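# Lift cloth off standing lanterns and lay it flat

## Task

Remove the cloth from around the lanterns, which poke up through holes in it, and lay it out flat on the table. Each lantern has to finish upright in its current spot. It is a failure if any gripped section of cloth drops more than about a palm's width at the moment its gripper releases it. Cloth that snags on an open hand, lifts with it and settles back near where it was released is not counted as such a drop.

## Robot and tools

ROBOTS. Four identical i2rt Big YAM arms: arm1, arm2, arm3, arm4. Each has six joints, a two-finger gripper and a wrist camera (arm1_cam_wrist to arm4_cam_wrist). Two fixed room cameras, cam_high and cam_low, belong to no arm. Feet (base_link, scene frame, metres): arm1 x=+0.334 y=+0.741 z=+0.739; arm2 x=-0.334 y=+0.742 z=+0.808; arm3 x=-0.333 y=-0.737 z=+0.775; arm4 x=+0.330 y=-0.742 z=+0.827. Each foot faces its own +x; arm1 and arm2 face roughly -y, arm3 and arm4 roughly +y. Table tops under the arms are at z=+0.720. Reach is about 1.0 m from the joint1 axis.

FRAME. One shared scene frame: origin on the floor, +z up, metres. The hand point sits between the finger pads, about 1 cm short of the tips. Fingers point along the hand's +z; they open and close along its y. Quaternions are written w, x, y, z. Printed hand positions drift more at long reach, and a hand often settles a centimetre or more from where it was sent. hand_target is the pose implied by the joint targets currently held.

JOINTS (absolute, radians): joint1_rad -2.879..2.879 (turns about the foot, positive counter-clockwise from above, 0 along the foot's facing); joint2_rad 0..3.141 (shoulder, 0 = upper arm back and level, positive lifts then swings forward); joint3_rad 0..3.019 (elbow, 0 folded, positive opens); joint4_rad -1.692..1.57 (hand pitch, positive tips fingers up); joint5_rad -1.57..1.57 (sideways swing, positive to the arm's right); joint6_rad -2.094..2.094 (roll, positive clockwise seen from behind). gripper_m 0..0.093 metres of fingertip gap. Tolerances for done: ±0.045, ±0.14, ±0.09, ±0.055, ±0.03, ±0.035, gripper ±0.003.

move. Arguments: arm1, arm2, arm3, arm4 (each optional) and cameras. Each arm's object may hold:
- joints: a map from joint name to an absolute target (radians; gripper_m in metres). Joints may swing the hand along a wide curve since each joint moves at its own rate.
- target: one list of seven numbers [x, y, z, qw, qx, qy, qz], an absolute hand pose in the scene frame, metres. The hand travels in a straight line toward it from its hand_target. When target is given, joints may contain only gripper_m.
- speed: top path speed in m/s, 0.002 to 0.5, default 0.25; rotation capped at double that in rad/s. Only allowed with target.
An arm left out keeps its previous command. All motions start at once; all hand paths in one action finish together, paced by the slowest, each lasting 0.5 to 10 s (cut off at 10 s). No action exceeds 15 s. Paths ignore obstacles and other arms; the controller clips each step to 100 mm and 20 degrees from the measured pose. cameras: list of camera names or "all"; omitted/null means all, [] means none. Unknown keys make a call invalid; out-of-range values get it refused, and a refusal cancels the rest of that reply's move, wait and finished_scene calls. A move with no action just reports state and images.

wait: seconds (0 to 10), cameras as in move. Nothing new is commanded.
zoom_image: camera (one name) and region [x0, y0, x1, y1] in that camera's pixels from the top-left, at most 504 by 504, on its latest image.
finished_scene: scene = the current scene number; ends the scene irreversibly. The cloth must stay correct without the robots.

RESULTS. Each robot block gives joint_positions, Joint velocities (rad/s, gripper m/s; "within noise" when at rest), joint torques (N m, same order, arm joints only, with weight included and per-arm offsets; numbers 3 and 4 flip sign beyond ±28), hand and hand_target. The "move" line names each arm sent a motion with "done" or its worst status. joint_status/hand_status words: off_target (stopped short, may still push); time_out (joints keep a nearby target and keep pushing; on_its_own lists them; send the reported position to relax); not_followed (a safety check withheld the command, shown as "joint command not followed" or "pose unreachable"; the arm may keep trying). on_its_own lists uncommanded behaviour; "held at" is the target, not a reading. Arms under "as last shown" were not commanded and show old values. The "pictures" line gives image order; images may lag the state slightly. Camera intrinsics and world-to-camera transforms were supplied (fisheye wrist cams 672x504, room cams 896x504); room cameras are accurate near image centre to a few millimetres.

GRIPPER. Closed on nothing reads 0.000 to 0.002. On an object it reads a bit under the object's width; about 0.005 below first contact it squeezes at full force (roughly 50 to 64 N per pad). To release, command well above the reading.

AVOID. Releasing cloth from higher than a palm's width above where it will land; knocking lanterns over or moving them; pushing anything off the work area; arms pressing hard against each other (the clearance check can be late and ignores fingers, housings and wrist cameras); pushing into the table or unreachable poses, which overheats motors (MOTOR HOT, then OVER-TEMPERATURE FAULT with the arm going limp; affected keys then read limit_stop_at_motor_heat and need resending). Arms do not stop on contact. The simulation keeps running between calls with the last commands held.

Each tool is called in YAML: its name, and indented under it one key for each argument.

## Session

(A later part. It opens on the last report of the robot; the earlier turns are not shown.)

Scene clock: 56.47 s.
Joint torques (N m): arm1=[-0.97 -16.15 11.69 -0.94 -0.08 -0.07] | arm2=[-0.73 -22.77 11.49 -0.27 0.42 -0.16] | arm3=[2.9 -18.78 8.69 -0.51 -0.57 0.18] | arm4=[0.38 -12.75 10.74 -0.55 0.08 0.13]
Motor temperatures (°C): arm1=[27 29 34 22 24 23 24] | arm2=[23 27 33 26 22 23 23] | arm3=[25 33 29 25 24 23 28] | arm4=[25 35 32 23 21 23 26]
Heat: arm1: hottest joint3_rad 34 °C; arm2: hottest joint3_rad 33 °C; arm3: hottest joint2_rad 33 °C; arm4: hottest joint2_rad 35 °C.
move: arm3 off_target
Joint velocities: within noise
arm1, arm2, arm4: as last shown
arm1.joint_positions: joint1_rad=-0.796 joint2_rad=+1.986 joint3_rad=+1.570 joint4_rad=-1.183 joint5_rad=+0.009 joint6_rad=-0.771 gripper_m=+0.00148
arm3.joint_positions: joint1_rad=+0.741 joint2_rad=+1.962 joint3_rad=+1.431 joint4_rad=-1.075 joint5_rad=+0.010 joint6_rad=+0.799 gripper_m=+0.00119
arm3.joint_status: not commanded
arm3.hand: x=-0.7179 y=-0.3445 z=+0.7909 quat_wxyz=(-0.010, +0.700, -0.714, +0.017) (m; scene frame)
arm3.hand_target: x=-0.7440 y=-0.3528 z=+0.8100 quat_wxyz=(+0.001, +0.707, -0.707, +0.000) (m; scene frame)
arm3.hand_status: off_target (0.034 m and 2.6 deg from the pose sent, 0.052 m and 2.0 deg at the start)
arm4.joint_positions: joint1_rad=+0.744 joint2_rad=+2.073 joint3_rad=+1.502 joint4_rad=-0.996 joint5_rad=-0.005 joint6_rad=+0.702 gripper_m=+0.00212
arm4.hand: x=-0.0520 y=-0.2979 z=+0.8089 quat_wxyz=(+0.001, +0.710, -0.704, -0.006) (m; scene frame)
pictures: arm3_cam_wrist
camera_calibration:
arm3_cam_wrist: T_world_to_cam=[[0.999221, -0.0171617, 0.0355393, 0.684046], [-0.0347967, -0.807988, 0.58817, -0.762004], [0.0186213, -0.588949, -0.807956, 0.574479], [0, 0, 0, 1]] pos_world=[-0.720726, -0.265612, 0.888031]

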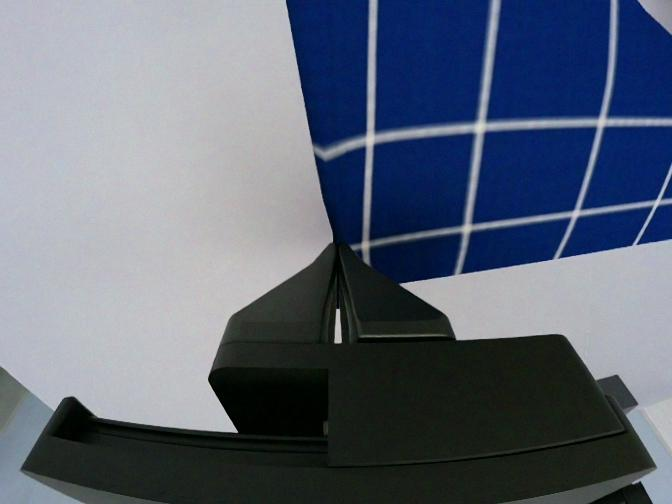

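move:
  arm1: {"target": [-0.080, 0.328, 1.32, 0.3536, 0.6124, 0.6124, -0.3536], "speed": 0.18}
  arm2: {"target": [-0.741, 0.317, 1.31, 0.3536, 0.6124, 0.6124, -0.3536], "speed": 0.18}
  arm3: {"target": [-0.724, -0.329, 1.32, -0.3536, 0.6124, -0.6124, -0.3536], "speed": 0.18}
  arm4: {"target": [-0.052, -0.299, 1.30, -0.3536, 0.6124, -0.6124, -0.3536], "speed": 0.18}
  cameras: ["cam_low", "cam_high", "arm3_cam_wrist"]

Scene clock: 63.87 s.
Joint torques (N m): arm1=[-1.38 -12.63 13.78 0.53 -0.66 0.14] | arm2=[-1.49 -16.5 15.17 1.85 -0.34 0.02] | arm3=[1.73 -13.63 11.37 1.16 0.3 -0.15] | arm4=[1.08 -9.11 15.36 1.68 0.68 -0.07]
Motor temperatures (°C): arm1=[27 30 36 22 24 23 24] | arm2=[23 27 34 26 22 23 24] | arm3=[25 33 30 25 24 23 28] | arm4=[25 35 33 23 21 23 26]
Heat: arm1: hottest joint3_rad 36 °C; arm2: hottest joint3_rad 34 °C; arm3: hottest joint2_rad 33 °C; arm4: hottest joint2_rad 35 °C.
move: arm1 off_target; arm2 off_target; arm3 off_target; arm4 off_target
Joint velocities: within noise
arm1.joint_positions: joint1_rad=-1.000 joint2_rad=+1.690 joint3_rad=+2.231 joint4_rad=-1.417 joint5_rad=-0.798 joint6_rad=-0.670 gripper_m=+0.00147
arm1.joint_status: not commanded
arm1.hand: x=-0.0834 y=+0.3225 z=+1.2930 quat_wxyz=(-0.354, -0.620, -0.615, +0.334) (m; scene frame)
arm1.hand_target: x=-0.0790 y=+0.3287 z=+1.3192 quat_wxyz=(-0.354, -0.612, -0.612, +0.354) (m; scene frame)
arm1.hand_status: off_target (0.028 m and 2.4 deg from the pose sent, 0.524 m and 60.7 deg at the start)
arm2.joint_positions: joint1_rad=-0.941 joint2_rad=+1.540 joint3_rad=+1.819 joint4_rad=-1.157 joint5_rad=-0.806 joint6_rad=-0.647 gripper_m=+0.00186
arm2.joint_status: not commanded
arm2.hand: x=-0.7265 y=+0.3106 z=+1.2736 quat_wxyz=(-0.363, -0.620, -0.619, +0.317) (m; scene frame)
arm2.hand_target: x=-0.7387 y=+0.3185 z=+1.3091 quat_wxyz=(-0.353, -0.612, -0.612, +0.354) (m; scene frame)
arm2.hand_status: off_target (0.040 m and 4.5 deg from the pose sent, 0.515 m and 60.9 deg at the start)
arm3.joint_positions: joint1_rad=+0.911 joint2_rad=+1.538 joint3_rad=+1.939 joint4_rad=-1.276 joint5_rad=+0.793 joint6_rad=+0.656 gripper_m=+0.00115
arm3.joint_status: not commanded
arm3.hand: x=-0.7152 y=-0.3189 z=+1.2869 quat_wxyz=(-0.363, +0.617, -0.620, -0.321) (m; scene frame)
arm3.hand_target: x=-0.7221 y=-0.3300 z=+1.3192 quat_wxyz=(-0.354, +0.612, -0.612, -0.354) (m; scene frame)
arm3.hand_status: off_target (0.036 m and 4.0 deg from the pose sent, 0.529 m and 60.6 deg at the start)
arm4.joint_positions: joint1_rad=+0.937 joint2_rad=+1.501 joint3_rad=+1.697 joint4_rad=-1.013 joint5_rad=+0.742 joint6_rad=+0.589 gripper_m=+0.00212
arm4.joint_status: not commanded
arm4.hand: x=-0.0477 y=-0.2975 z=+1.2724 quat_wxyz=(-0.352, +0.621, -0.617, -0.332) (m; scene frame)
arm4.hand_target: x=-0.0511 y=-0.2998 z=+1.2995 quat_wxyz=(-0.353, +0.612, -0.612, -0.354) (m; scene frame)
arm4.hand_status: off_target (0.028 m and 2.7 deg from the pose sent, 0.491 m and 59.6 deg at the start)
pictures: arm3_cam_wrist, cam_high, cam_low
camera_calibration:
arm3_cam_wrist: T_world_to_cam=[[0.998376, -0.0277105, 0.0497761, 0.641798], [-0.00672565, -0.924952, -0.380025, 0.195829], [0.0565712, 0.379073, -0.923636, 1.47495], [0, 0, 0, 1]] pos_world=[-0.722879, -0.360196, 1.40479]

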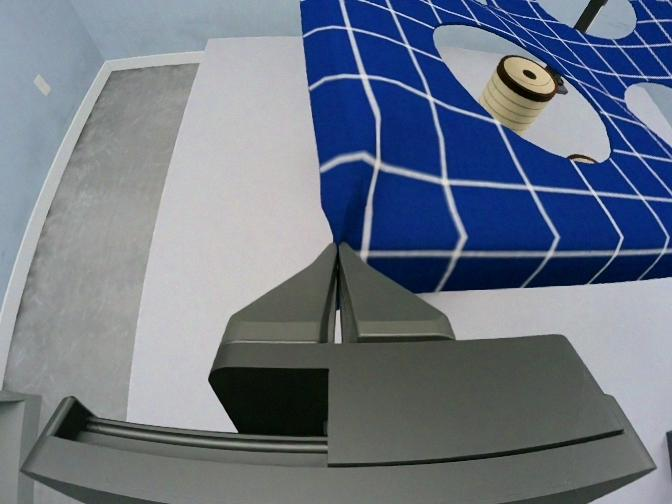

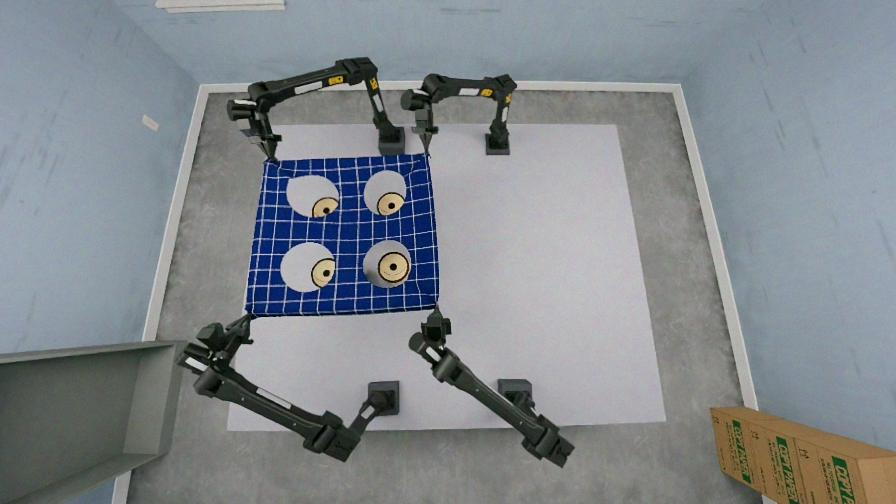

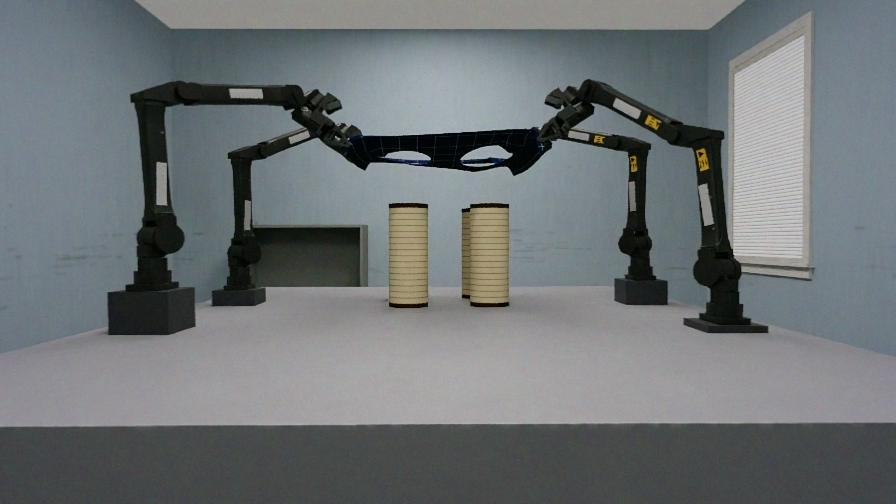

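move:
  arm1: {"target": [0.630, 0.327, 1.31, 0.3536, 0.6124, 0.6124, -0.3536], "speed": 0.26}
  arm2: {"target": [-0.031, 0.317, 1.32, 0.3536, 0.6124, 0.6124, -0.3536], "speed": 0.26}
  arm3: {"target": [-0.014, -0.329, 1.32, -0.3536, 0.6124, -0.6124, -0.3536], "speed": 0.26}
  arm4: {"target": [0.658, -0.300, 1.31, -0.3536, 0.6124, -0.6124, -0.3536], "speed": 0.26}
  cameras: ["cam_high"]

move:
  arm1: {"target": [0.632, 0.329, 0.79, 0, 0.7071, 0.7071, 0], "speed": 0.22}
  arm2: {"target": [-0.034, 0.319, 0.79, 0, 0.7071, 0.7071, 0], "speed": 0.22}
  arm3: {"target": [-0.018, -0.331, 0.79, 0, 0.7071, -0.7071, 0], "speed": 0.22}
  arm4: {"target": [0.661, -0.302, 0.79, 0, 0.7071, -0.7071, 0], "speed": 0.22}
  cameras: ["cam_low", "cam_high", "arm3_cam_wrist"]

Scene clock: 74.07 s.
Joint torques (N m): arm1=[-0.97 -8.64 15.31 0.87 0.44 0.15] | arm2=[0.44 -15.44 15.65 0.69 0.68 0.02] | arm3=[-0.03 -12.57 11.78 0.35 -0.3 -0.13] | arm4=[-0.79 -7.24 16.53 1.36 -0.29 -0.07]
Motor temperatures (°C): arm1=[27 30 37 22 24 23 25] | arm2=[23 26 35 26 22 23 24] | arm3=[25 34 33 25 24 23 28] | arm4=[25 35 34 23 21 23 27]
Heat: arm1: hottest joint3_rad 37 °C; arm2: hottest joint3_rad 35 °C; arm3: hottest joint2_rad 34 °C; arm4: hottest joint2_rad 35 °C.
move: arm1 off_target; arm2 off_target; arm3 off_target; arm4 off_target
Joint velocities: within noise
arm1.joint_positions: joint1_rad=+0.797 joint2_rad=+1.367 joint3_rad=+1.811 joint4_rad=-1.221 joint5_rad=+0.677 joint6_rad=+0.492 gripper_m=+0.00146
arm1.joint_status: not commanded
arm1.hand: x=+0.6286 y=+0.3225 z=+1.2769 quat_wxyz=(-0.323, -0.610, -0.628, +0.358) (m; scene frame)
arm1.hand_target: x=+0.6288 y=+0.3282 z=+1.3091 quat_wxyz=(-0.354, -0.612, -0.612, +0.353) (m; scene frame)
arm1.hand_status: off_target (0.033 m and 4.0 deg from the pose sent, 0.714 m and 2.4 deg at the start)
arm2.joint_positions: joint1_rad=+0.854 joint2_rad=+1.339 joint3_rad=+1.596 joint4_rad=-1.040 joint5_rad=+0.692 joint6_rad=+0.492 gripper_m=+0.00186
arm2.joint_status: not commanded
arm2.hand: x=-0.0228 y=+0.3132 z=+1.2725 quat_wxyz=(-0.320, -0.606, -0.637, +0.353) (m; scene frame)
arm2.hand_target: x=-0.0327 y=+0.3187 z=+1.3185 quat_wxyz=(-0.354, -0.612, -0.612, +0.354) (m; scene frame)
arm2.hand_status: off_target (0.048 m and 4.8 deg from the pose sent, 0.697 m and 4.5 deg at the start)
arm3.joint_positions: joint1_rad=-0.921 joint2_rad=+1.401 joint3_rad=+1.749 joint4_rad=-1.166 joint5_rad=-0.729 joint6_rad=-0.536 gripper_m=+0.00104
arm3.joint_status: not commanded
arm3.hand: x=-0.0060 y=-0.3218 z=+1.2792 quat_wxyz=(-0.323, +0.606, -0.633, -0.357) (m; scene frame)
arm3.hand_target: x=-0.0153 y=-0.3301 z=+1.3187 quat_wxyz=(-0.354, +0.612, -0.613, -0.353) (m; scene frame)
arm3.hand_status: off_target (0.042 m and 4.4 deg from the pose sent, 0.702 m and 4.0 deg at the start)
arm4.joint_positions: joint1_rad=-0.781 joint2_rad=+1.378 joint3_rad=+1.586 joint4_rad=-0.973 joint5_rad=-0.691 joint6_rad=-0.495 gripper_m=+0.00212
arm4.joint_status: not commanded
arm4.hand: x=+0.6490 y=-0.2970 z=+1.2802 quat_wxyz=(-0.326, +0.612, -0.624, -0.360) (m; scene frame)
arm4.hand_target: x=+0.6569 y=-0.3010 z=+1.3094 quat_wxyz=(-0.354, +0.612, -0.613, -0.353) (m; scene frame)
arm4.hand_status: off_target (0.031 m and 3.4 deg from the pose sent, 0.707 m and 2.7 deg at the start)
pictures: cam_high

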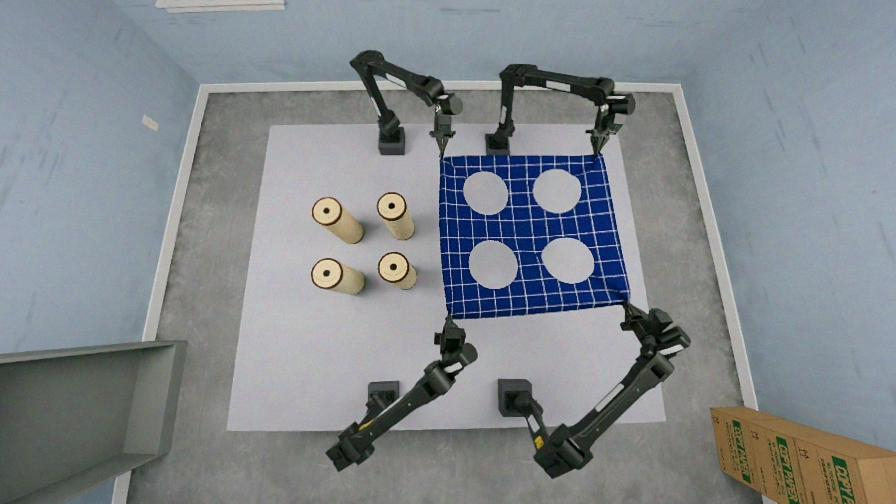

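Scene clock: 77.27 s.
Joint torques (N m): arm1=[-0.5 -14.68 8.49 0.1 -0.55 -0.04] | arm2=[0.32 -20.72 8.02 -0.39 -0.12 -0.2] | arm3=[-0.26 -16.79 6.06 -0.25 0.32 0.15] | arm4=[-0.38 -12.57 10.77 0.29 0.62 0.16]
Motor temperatures (°C): arm1=[27 30 37 22 24 23 25] | arm2=[23 26 35 26 22 23 24] | arm3=[25 34 32 25 24 23 28] | arm4=[25 35 34 23 21 23 27]
Heat: arm1: hottest joint3_rad 37 °C; arm2: hottest joint3_rad 35 °C; arm3: hottest joint2_rad 34 °C; arm4: hottest joint2_rad 35 °C.
move: arm1 off_target; arm2 done; arm3 done; arm4 off_target
Joint velocities: within noise
arm1.joint_positions: joint1_rad=+0.594 joint2_rad=+1.827 joint3_rad=+1.295 joint4_rad=-1.065 joint5_rad=+0.005 joint6_rad=+0.632 gripper_m=+0.00146
arm1.joint_status: not commanded
arm1.hand: x=+0.6229 y=+0.3258 z=+0.7836 quat_wxyz=(+0.010, -0.715, -0.699, +0.007) (m; scene frame)
arm1.hand_target: x=+0.6319 y=+0.3291 z=+0.7900 quat_wxyz=(+0.000, -0.707, -0.707, +0.000) (m; scene frame)
arm1.hand_status: off_target (0.012 m and 1.9 deg from the pose sent, 0.487 m and 57.7 deg at the start)
arm2.joint_positions: joint1_rad=+0.636 joint2_rad=+1.927 joint3_rad=+1.253 joint4_rad=-0.892 joint5_rad=+0.007 joint6_rad=+0.630 gripper_m=+0.00186
arm2.joint_status: not commanded
arm2.hand: x=-0.0333 y=+0.3206 z=+0.7841 quat_wxyz=(-0.001, -0.710, -0.705, +0.002) (m; scene frame)
arm2.hand_target: x=-0.0340 y=+0.3190 z=+0.7899 quat_wxyz=(+0.000, -0.707, -0.707, +0.000) (m; scene frame)
arm2.hand_status: done (0.006 m and 0.5 deg from the pose sent, 0.483 m and 57.0 deg at the start)
arm3.joint_positions: joint1_rad=-0.692 joint2_rad=+1.889 joint3_rad=+1.281 joint4_rad=-0.974 joint5_rad=-0.008 joint6_rad=-0.674 gripper_m=+0.00104
arm3.joint_status: not commanded
arm3.hand: x=-0.0202 y=-0.3273 z=+0.7856 quat_wxyz=(+0.000, +0.714, -0.700, -0.003) (m; scene frame)
arm3.hand_target: x=-0.0180 y=-0.3309 z=+0.7900 quat_wxyz=(+0.000, +0.707, -0.707, +0.000) (m; scene frame)
arm3.hand_status: done (0.006 m and 1.2 deg from the pose sent, 0.489 m and 57.6 deg at the start)
arm4.joint_positions: joint1_rad=-0.597 joint2_rad=+2.029 joint3_rad=+1.333 joint4_rad=-0.916 joint5_rad=-0.011 joint6_rad=-0.655 gripper_m=+0.00212
arm4.joint_status: not commanded
arm4.hand: x=+0.6438 y=-0.3105 z=+0.7791 quat_wxyz=(+0.019, +0.715, -0.699, -0.006) (m; scene frame)
arm4.hand_target: x=+0.6606 y=-0.3025 z=+0.7903 quat_wxyz=(+0.000, +0.707, -0.707, +0.000) (m; scene frame)
arm4.hand_status: off_target (0.022 m and 2.7 deg from the pose sent, 0.490 m and 58.2 deg at the start)
pictures: arm3_cam_wrist, cam_high, cam_low
camera_calibration:
arm3_cam_wrist: T_world_to_cam=[[0.999694, 0.023163, -0.00871439, 0.0353347], [0.023944, -0.816245, 0.57721, -0.713631], [0.00625684, -0.577241, -0.81655, 0.577693], [0, 0, 0, 1]] pos_world=[-0.0218511, -0.249848, 0.883938]

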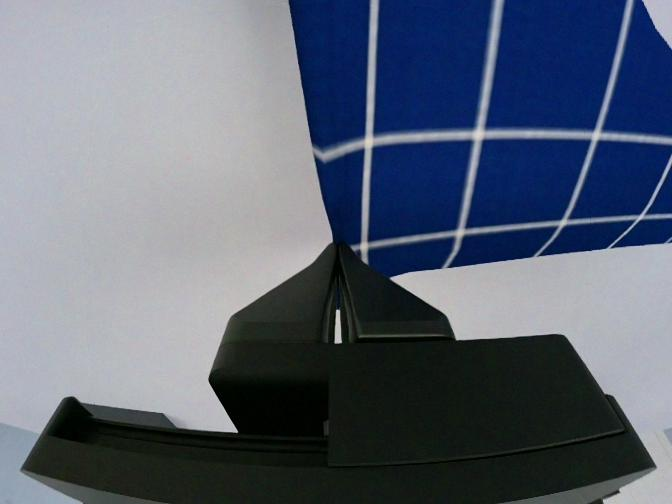

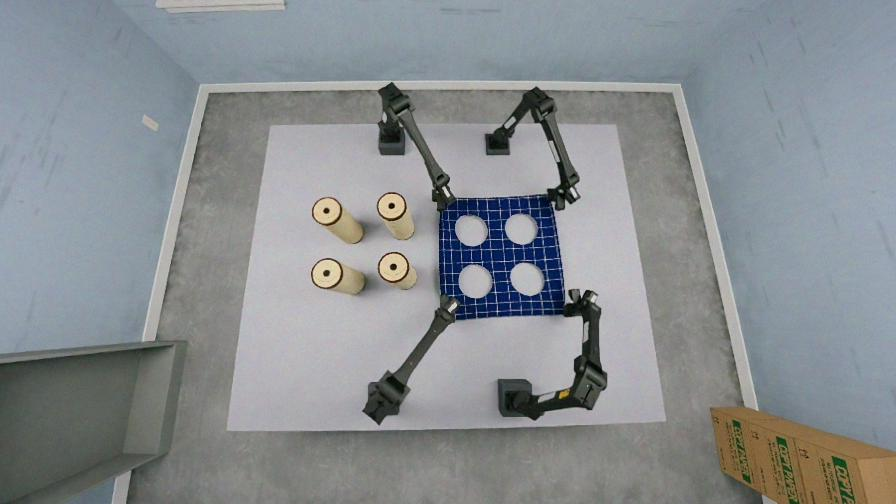

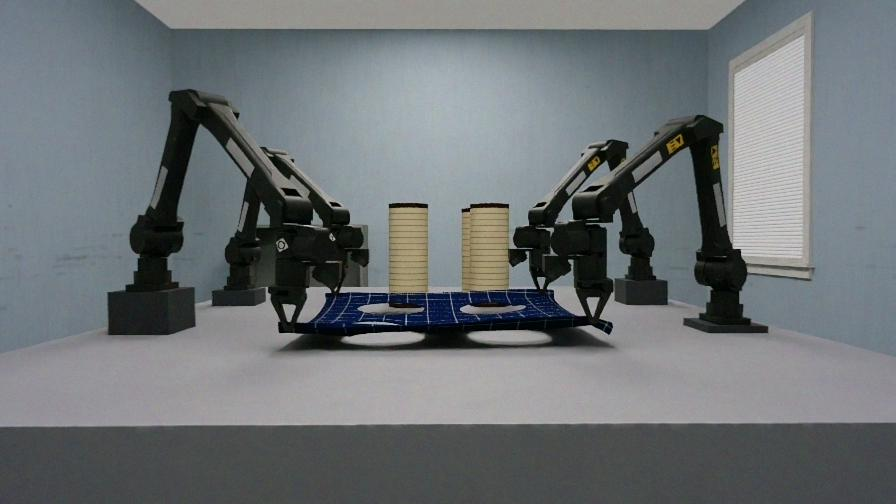

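move:
  arm1: {"target": [0.638, 0.334, 0.722, 0, 0.7071, 0.7071, 0], "speed": 0.12}
  arm2: {"target": [-0.040, 0.324, 0.720, 0, 0.7071, 0.7071, 0], "speed": 0.12}
  arm3: {"target": [-0.024, -0.336, 0.720, 0, 0.7071, -0.7071, 0], "speed": 0.12}
  arm4: {"target": [0.666, -0.310, 0.724, 0, 0.7071, -0.7071, 0], "speed": 0.12}
  cameras: []

move:
  arm1: {"joints": {"gripper_m": 0.055}}
  arm2: {"joints": {"gripper_m": 0.055}}
  arm3: {"joints": {"gripper_m": 0.055}}
  arm4: {"joints": {"gripper_m": 0.055}}
  cameras: []

move:
  arm1: {"target": [0.638, 0.334, 0.82, 0, 0.7071, 0.7071, 0], "speed": 0.18}
  arm2: {"target": [-0.040, 0.324, 0.82, 0, 0.7071, 0.7071, 0], "speed": 0.18}
  arm3: {"target": [-0.024, -0.336, 0.82, 0, 0.7071, -0.7071, 0], "speed": 0.18}
  arm4: {"target": [0.666, -0.310, 0.82, 0, 0.7071, -0.7071, 0], "speed": 0.18}
  cameras: ["cam_low", "cam_high", "arm1_cam_wrist", "arm2_cam_wrist", "arm3_cam_wrist", "arm4_cam_wrist"]

Scene clock: 82.33 s.
Joint torques (N m): arm1=[0.5 -12.1 7.38 0.77 -0.29 0.11] | arm2=[-0.21 -20.54 4.86 0.08 -0.05 -0.18] | arm3=[-0.09 -15.33 4.56 -0.05 0.14 0.16] | arm4=[-1.79 -10.75 7.43 1.11 0.41 0.01]
Motor temperatures (°C): arm1=[27 30 37 22 24 23 25] | arm2=[23 26 35 26 22 23 24] | arm3=[25 34 32 25 24 23 28] | arm4=[25 35 34 23 21 23 27]
Heat: arm1: hottest joint3_rad 37 °C; arm2: hottest joint3_rad 35 °C; arm3: hottest joint2_rad 34 °C; arm4: hottest joint2_rad 35 °C.
move: arm1 off_target; arm2 off_target; arm3 off_target; arm4 off_target
Joint velocities: within noise
arm1.joint_positions: joint1_rad=+0.604 joint2_rad=+1.892 joint3_rad=+1.237 joint4_rad=-0.916 joint5_rad=+0.000 joint6_rad=+0.631 gripper_m=+0.00146
arm1.joint_status: not commanded
arm1.hand: x=+0.6289 y=+0.3264 z=+0.7334 quat_wxyz=(-0.003, -0.712, -0.703, +0.006) (m; scene frame)
arm1.hand_target: x=+0.6377 y=+0.3341 z=+0.7224 quat_wxyz=(+0.000, -0.707, -0.707, +0.000) (m; scene frame)
arm1.hand_status: off_target (0.016 m and 1.1 deg from the pose sent, 0.064 m and 1.9 deg at the start)
arm2.joint_positions: joint1_rad=+0.636 joint2_rad=+2.021 joint3_rad=+1.230 joint4_rad=-0.737 joint5_rad=+0.005 joint6_rad=+0.626 gripper_m=+0.00186
arm2.joint_status: not commanded
arm2.hand: x=-0.0275 y=+0.3134 z=+0.7308 quat_wxyz=(-0.020, -0.708, -0.706, +0.004) (m; scene frame)
arm2.hand_target: x=-0.0398 y=+0.3240 z=+0.7204 quat_wxyz=(+0.000, -0.707, -0.707, +0.000) (m; scene frame)
arm2.hand_status: off_target (0.020 m and 2.3 deg from the pose sent, 0.065 m and 0.5 deg at the start)
arm3.joint_positions: joint1_rad=-0.692 joint2_rad=+1.966 joint3_rad=+1.224 joint4_rad=-0.808 joint5_rad=-0.003 joint6_rad=-0.670 gripper_m=+0.00104
arm3.joint_status: not commanded
arm3.hand: x=-0.0183 y=-0.3264 z=+0.7307 quat_wxyz=(-0.016, +0.713, -0.701, -0.003) (m; scene frame)
arm3.hand_target: x=-0.0242 y=-0.3360 z=+0.7203 quat_wxyz=(+0.000, +0.707, -0.707, +0.000) (m; scene frame)
arm3.hand_status: off_target (0.015 m and 2.1 deg from the pose sent, 0.066 m and 1.2 deg at the start)
arm4.joint_positions: joint1_rad=-0.597 joint2_rad=+2.105 joint3_rad=+1.333 joint4_rad=-0.794 joint5_rad=-0.006 joint6_rad=-0.655 gripper_m=+0.00212
arm4.joint_status: not commanded
arm4.hand: x=+0.6530 y=-0.2989 z=+0.7390 quat_wxyz=(-0.004, +0.715, -0.699, -0.007) (m; scene frame)
arm4.hand_target: x=+0.6652 y=-0.3104 z=+0.7245 quat_wxyz=(+0.000, +0.707, -0.707, +0.000) (m; scene frame)
arm4.hand_status: off_target (0.023 m and 1.6 deg from the pose sent, 0.059 m and 2.7 deg at the start)
pictures: none
No camera images: "cameras" was empty.

Scene clock: 83.03 s.
Joint torques (N m): arm1=[-1.44 -12.51 7.34 0.43 0.02 0.08] | arm2=[0.32 -19.66 5.23 0.03 -0.05 -0.19] | arm3=[-0.03 -15.33 4.74 -0.08 0.15 0.16] | arm4=[-0.67 -10.75 7.51 0.73 0.01 0.02]
Motor temperatures (°C): arm1=[27 30 37 22 24 23 25] | arm2=[23 26 35 26 22 23 24] | arm3=[25 34 32 25 24 23 28] | arm4=[25 35 34 23 21 23 27]
Heat: arm1: hottest joint3_rad 37 °C; arm2: hottest joint3_rad 35 °C; arm3: hottest joint2_rad 34 °C; arm4: hottest joint2_rad 35 °C.
move: arm1 done; arm2 done; arm3 done; arm4 done
Joint velocities: within noise
arm1.joint_positions: joint1_rad=+0.620 joint2_rad=+1.893 joint3_rad=+1.237 joint4_rad=-0.907 joint5_rad=-0.008 joint6_rad=+0.631 gripper_m=+0.05489
arm1.joint_status: all done
arm1.hand: x=+0.6379 y=+0.3306 z=+0.7326 quat_wxyz=(-0.007, -0.706, -0.708, +0.003) (m; scene frame)
arm1.hand_target: x=+0.6376 y=+0.3341 z=+0.7224 quat_wxyz=(+0.000, -0.707, -0.707, +0.000) (m; scene frame)
arm1.hand_status: not commanded
arm2.joint_positions: joint1_rad=+0.631 joint2_rad=+2.020 joint3_rad=+1.224 joint4_rad=-0.737 joint5_rad=+0.005 joint6_rad=+0.625 gripper_m=+0.05491
arm2.joint_status: all done
arm2.hand: x=-0.0312 y=+0.3143 z=+0.7298 quat_wxyz=(-0.017, -0.710, -0.704, +0.004) (m; scene frame)
arm2.hand_target: x=-0.0397 y=+0.3241 z=+0.7203 quat_wxyz=(+0.000, -0.707, -0.707, +0.000) (m; scene frame)
arm2.hand_status: not commanded
arm3.joint_positions: joint1_rad=-0.692 joint2_rad=+1.966 joint3_rad=+1.221 joint4_rad=-0.807 joint5_rad=-0.003 joint6_rad=-0.669 gripper_m=+0.05494
arm3.joint_status: all done
arm3.hand: x=-0.0193 y=-0.3276 z=+0.7297 quat_wxyz=(-0.014, +0.712, -0.702, -0.003) (m; scene frame)
arm3.hand_target: x=-0.0240 y=-0.3361 z=+0.7203 quat_wxyz=(+0.000, +0.707, -0.707, +0.000) (m; scene frame)
arm3.hand_status: not commanded
arm4.joint_positions: joint1_rad=-0.610 joint2_rad=+2.105 joint3_rad=+1.333 joint4_rad=-0.784 joint5_rad=+0.003 joint6_rad=-0.655 gripper_m=+0.05490
arm4.joint_status: all done
arm4.hand: x=+0.6616 y=-0.3022 z=+0.7390 quat_wxyz=(-0.009, +0.711, -0.704, -0.003) (m; scene frame)
arm4.hand_target: x=+0.6652 y=-0.3104 z=+0.7245 quat_wxyz=(+0.000, +0.707, -0.707, +0.000) (m; scene frame)
arm4.hand_status: not commanded
pictures: none
No camera images: "cameras" was empty.

Scene clock: 84.23 s.
Joint torques (N m): arm1=[-0.79 -12.86 12 -0.34 0.02 0.08] | arm2=[0.44 -18.67 10.29 -0.12 -0.02 -0.16] | arm3=[0.03 -15.85 8.99 -0.46 0.13 0.14] | arm4=[-0.62 -11.05 11.36 -0.08 0 0.02]
Motor temperatures (°C): arm1=[27 30 37 22 24 23 25] | arm2=[23 27 35 26 22 23 24] | arm3=[25 34 32 25 24 23 28] | arm4=[25 35 34 23 21 23 27]
Heat: arm1: hottest joint3_rad 37 °C; arm2: hottest joint3_rad 35 °C; arm3: hottest joint2_rad 34 °C; arm4: hottest joint2_rad 35 °C.
move: arm1 off_target; arm2 off_target; arm3 off_target; arm4 off_target
Joint velocities: within noise
arm1.joint_positions: joint1_rad=+0.620 joint2_rad=+1.776 joint3_rad=+1.289 joint4_rad=-1.124 joint5_rad=-0.009 joint6_rad=+0.631 gripper_m=+0.05489
arm1.joint_status: not commanded
arm1.hand: x=+0.6279 y=+0.3457 z=+0.8060 quat_wxyz=(+0.017, -0.706, -0.708, -0.001) (m; scene frame)
arm1.hand_target: x=+0.6377 y=+0.3344 z=+0.8202 quat_wxyz=(+0.000, -0.707, -0.707, +0.000) (m; scene frame)
arm1.hand_status: off_target (0.021 m and 1.9 deg from the pose sent, 0.088 m and 0.9 deg at the start)
arm2.joint_positions: joint1_rad=+0.631 joint2_rad=+1.853 joint3_rad=+1.224 joint4_rad=-0.960 joint5_rad=+0.005 joint6_rad=+0.625 gripper_m=+0.05491
arm2.joint_status: not commanded
arm2.hand: x=-0.0468 y=+0.3357 z=+0.8113 quat_wxyz=(+0.010, -0.710, -0.705, -0.001) (m; scene frame)
arm2.hand_target: x=-0.0402 y=+0.3244 z=+0.8201 quat_wxyz=(+0.000, -0.707, -0.707, +0.000) (m; scene frame)
arm2.hand_status: off_target (0.016 m and 1.2 deg from the pose sent, 0.091 m and 2.0 deg at the start)
arm3.joint_positions: joint1_rad=-0.692 joint2_rad=+1.828 joint3_rad=+1.242 joint4_rad=-1.034 joint5_rad=-0.002 joint6_rad=-0.669 gripper_m=+0.05495
arm3.joint_status: not commanded
arm3.hand: x=-0.0353 y=-0.3485 z=+0.8032 quat_wxyz=(+0.019, +0.712, -0.702, +0.002) (m; scene frame)
arm3.hand_target: x=-0.0243 y=-0.3366 z=+0.8203 quat_wxyz=(+0.000, +0.707, -0.707, +0.000) (m; scene frame)
arm3.hand_status: off_target (0.024 m and 2.3 deg from the pose sent, 0.091 m and 1.9 deg at the start)
arm4.joint_positions: joint1_rad=-0.610 joint2_rad=+1.961 joint3_rad=+1.340 joint4_rad=-0.965 joint5_rad=+0.004 joint6_rad=-0.655 gripper_m=+0.05490
arm4.joint_status: not commanded
arm4.hand: x=+0.6529 y=-0.3148 z=+0.8160 quat_wxyz=(+0.006, +0.711, -0.703, -0.001) (m; scene frame)
arm4.hand_target: x=+0.6658 y=-0.3104 z=+0.8201 quat_wxyz=(+0.000, +0.707, -0.707, +0.000) (m; scene frame)
arm4.hand_status: off_target (0.014 m and 0.9 deg from the pose sent, 0.082 m and 1.2 deg at the start)
pictures: arm1_cam_wrist, arm2_cam_wrist, arm3_cam_wrist, arm4_cam_wrist, cam_high, cam_low
camera_calibration:
arm1_cam_wrist: T_world_to_cam=[[-0.999919, -0.00454028, 0.0118506, 0.621564], [0.00313889, 0.816313, 0.577601, -0.741569], [-0.0122963, 0.577592, -0.816233, 0.596262], [0, 0, 0, 1]] pos_world=[0.631174, 0.263779, 0.907655]
arm2_cam_wrist: T_world_to_cam=[[-0.99989, 0.0127765, 0.00747845, -0.0539033], [0.0147037, 0.798311, 0.602065, -0.751653], [0.00172214, 0.602109, -0.798412, 0.567512], [0, 0, 0, 1]] pos_world=[-0.0438226, 0.259037, 0.906056]
arm3_cam_wrist: T_world_to_cam=[[0.999444, 0.0176455, -0.0282932, 0.0648249], [0.0311557, -0.796535, 0.603789, -0.754902], [-0.0118824, -0.604334, -0.796642, 0.553883], [0, 0, 0, 1]] pos_world=[-0.0346879, -0.267719, 0.898882]
arm4_cam_wrist: T_world_to_cam=[[0.999825, 0.0166639, -0.00849697, -0.641536], [0.0184408, -0.802013, 0.597022, -0.748031], [0.00313405, -0.597074, -0.80218, 0.585245], [0, 0, 0, 1]] pos_world=[0.653384, -0.239806, 0.910611]

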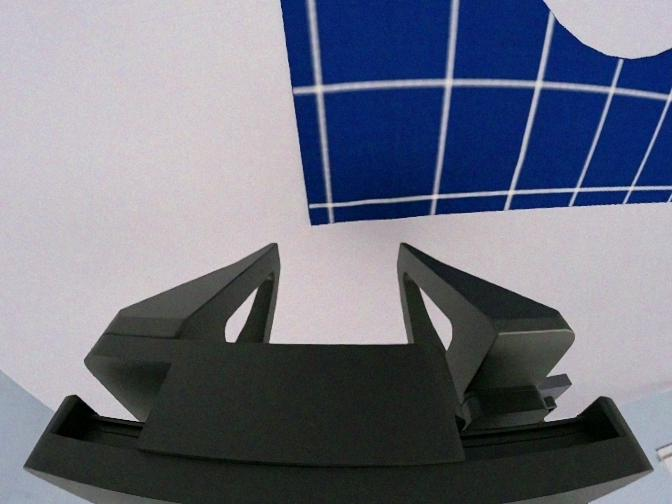

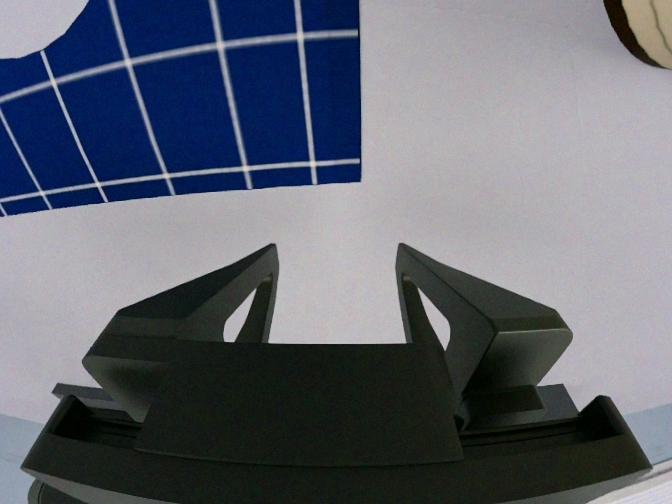

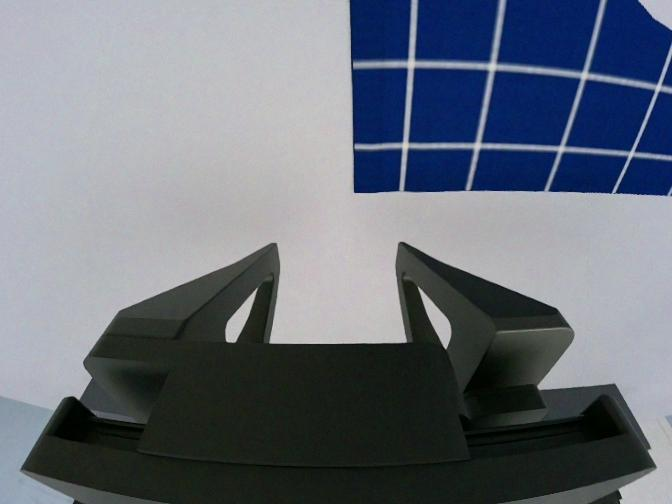

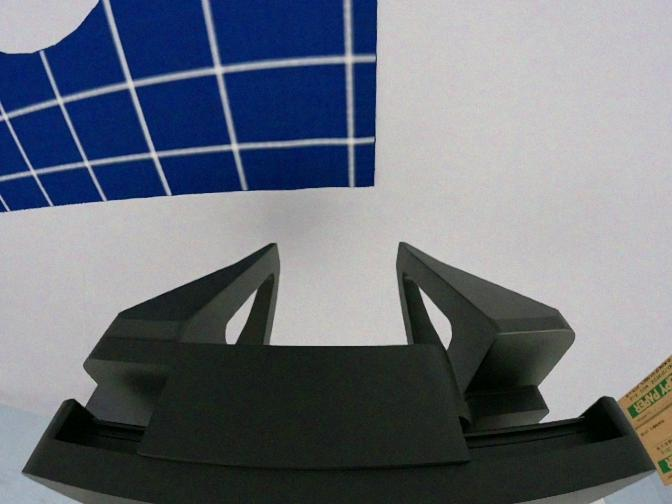

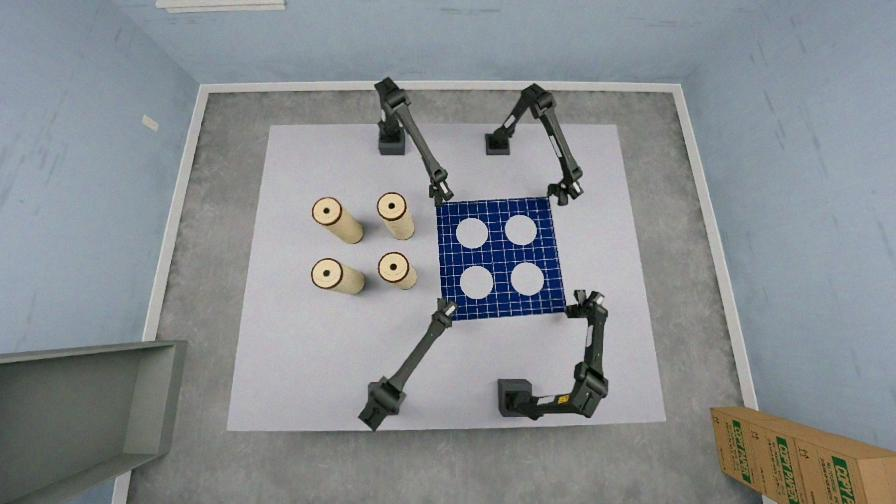

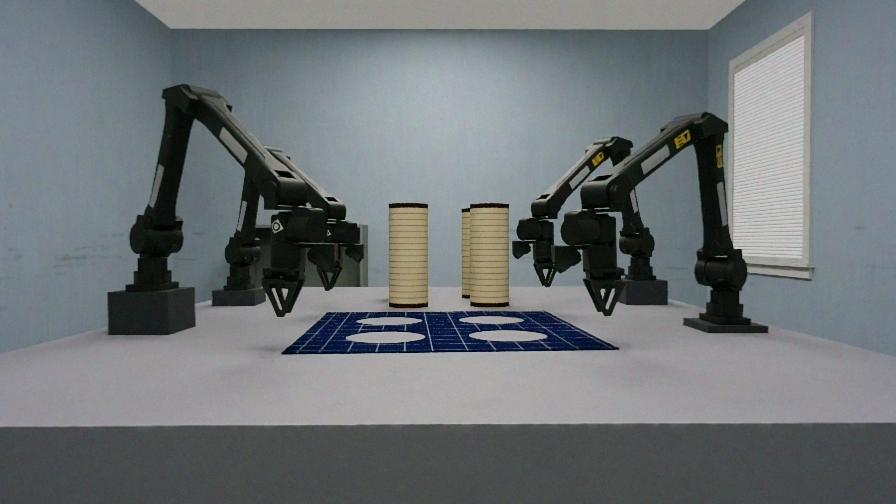

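The cloth is flat on the table and all four lanterns are standing.

finished_scene:
  scene: 2

The scene is finished: the task was done.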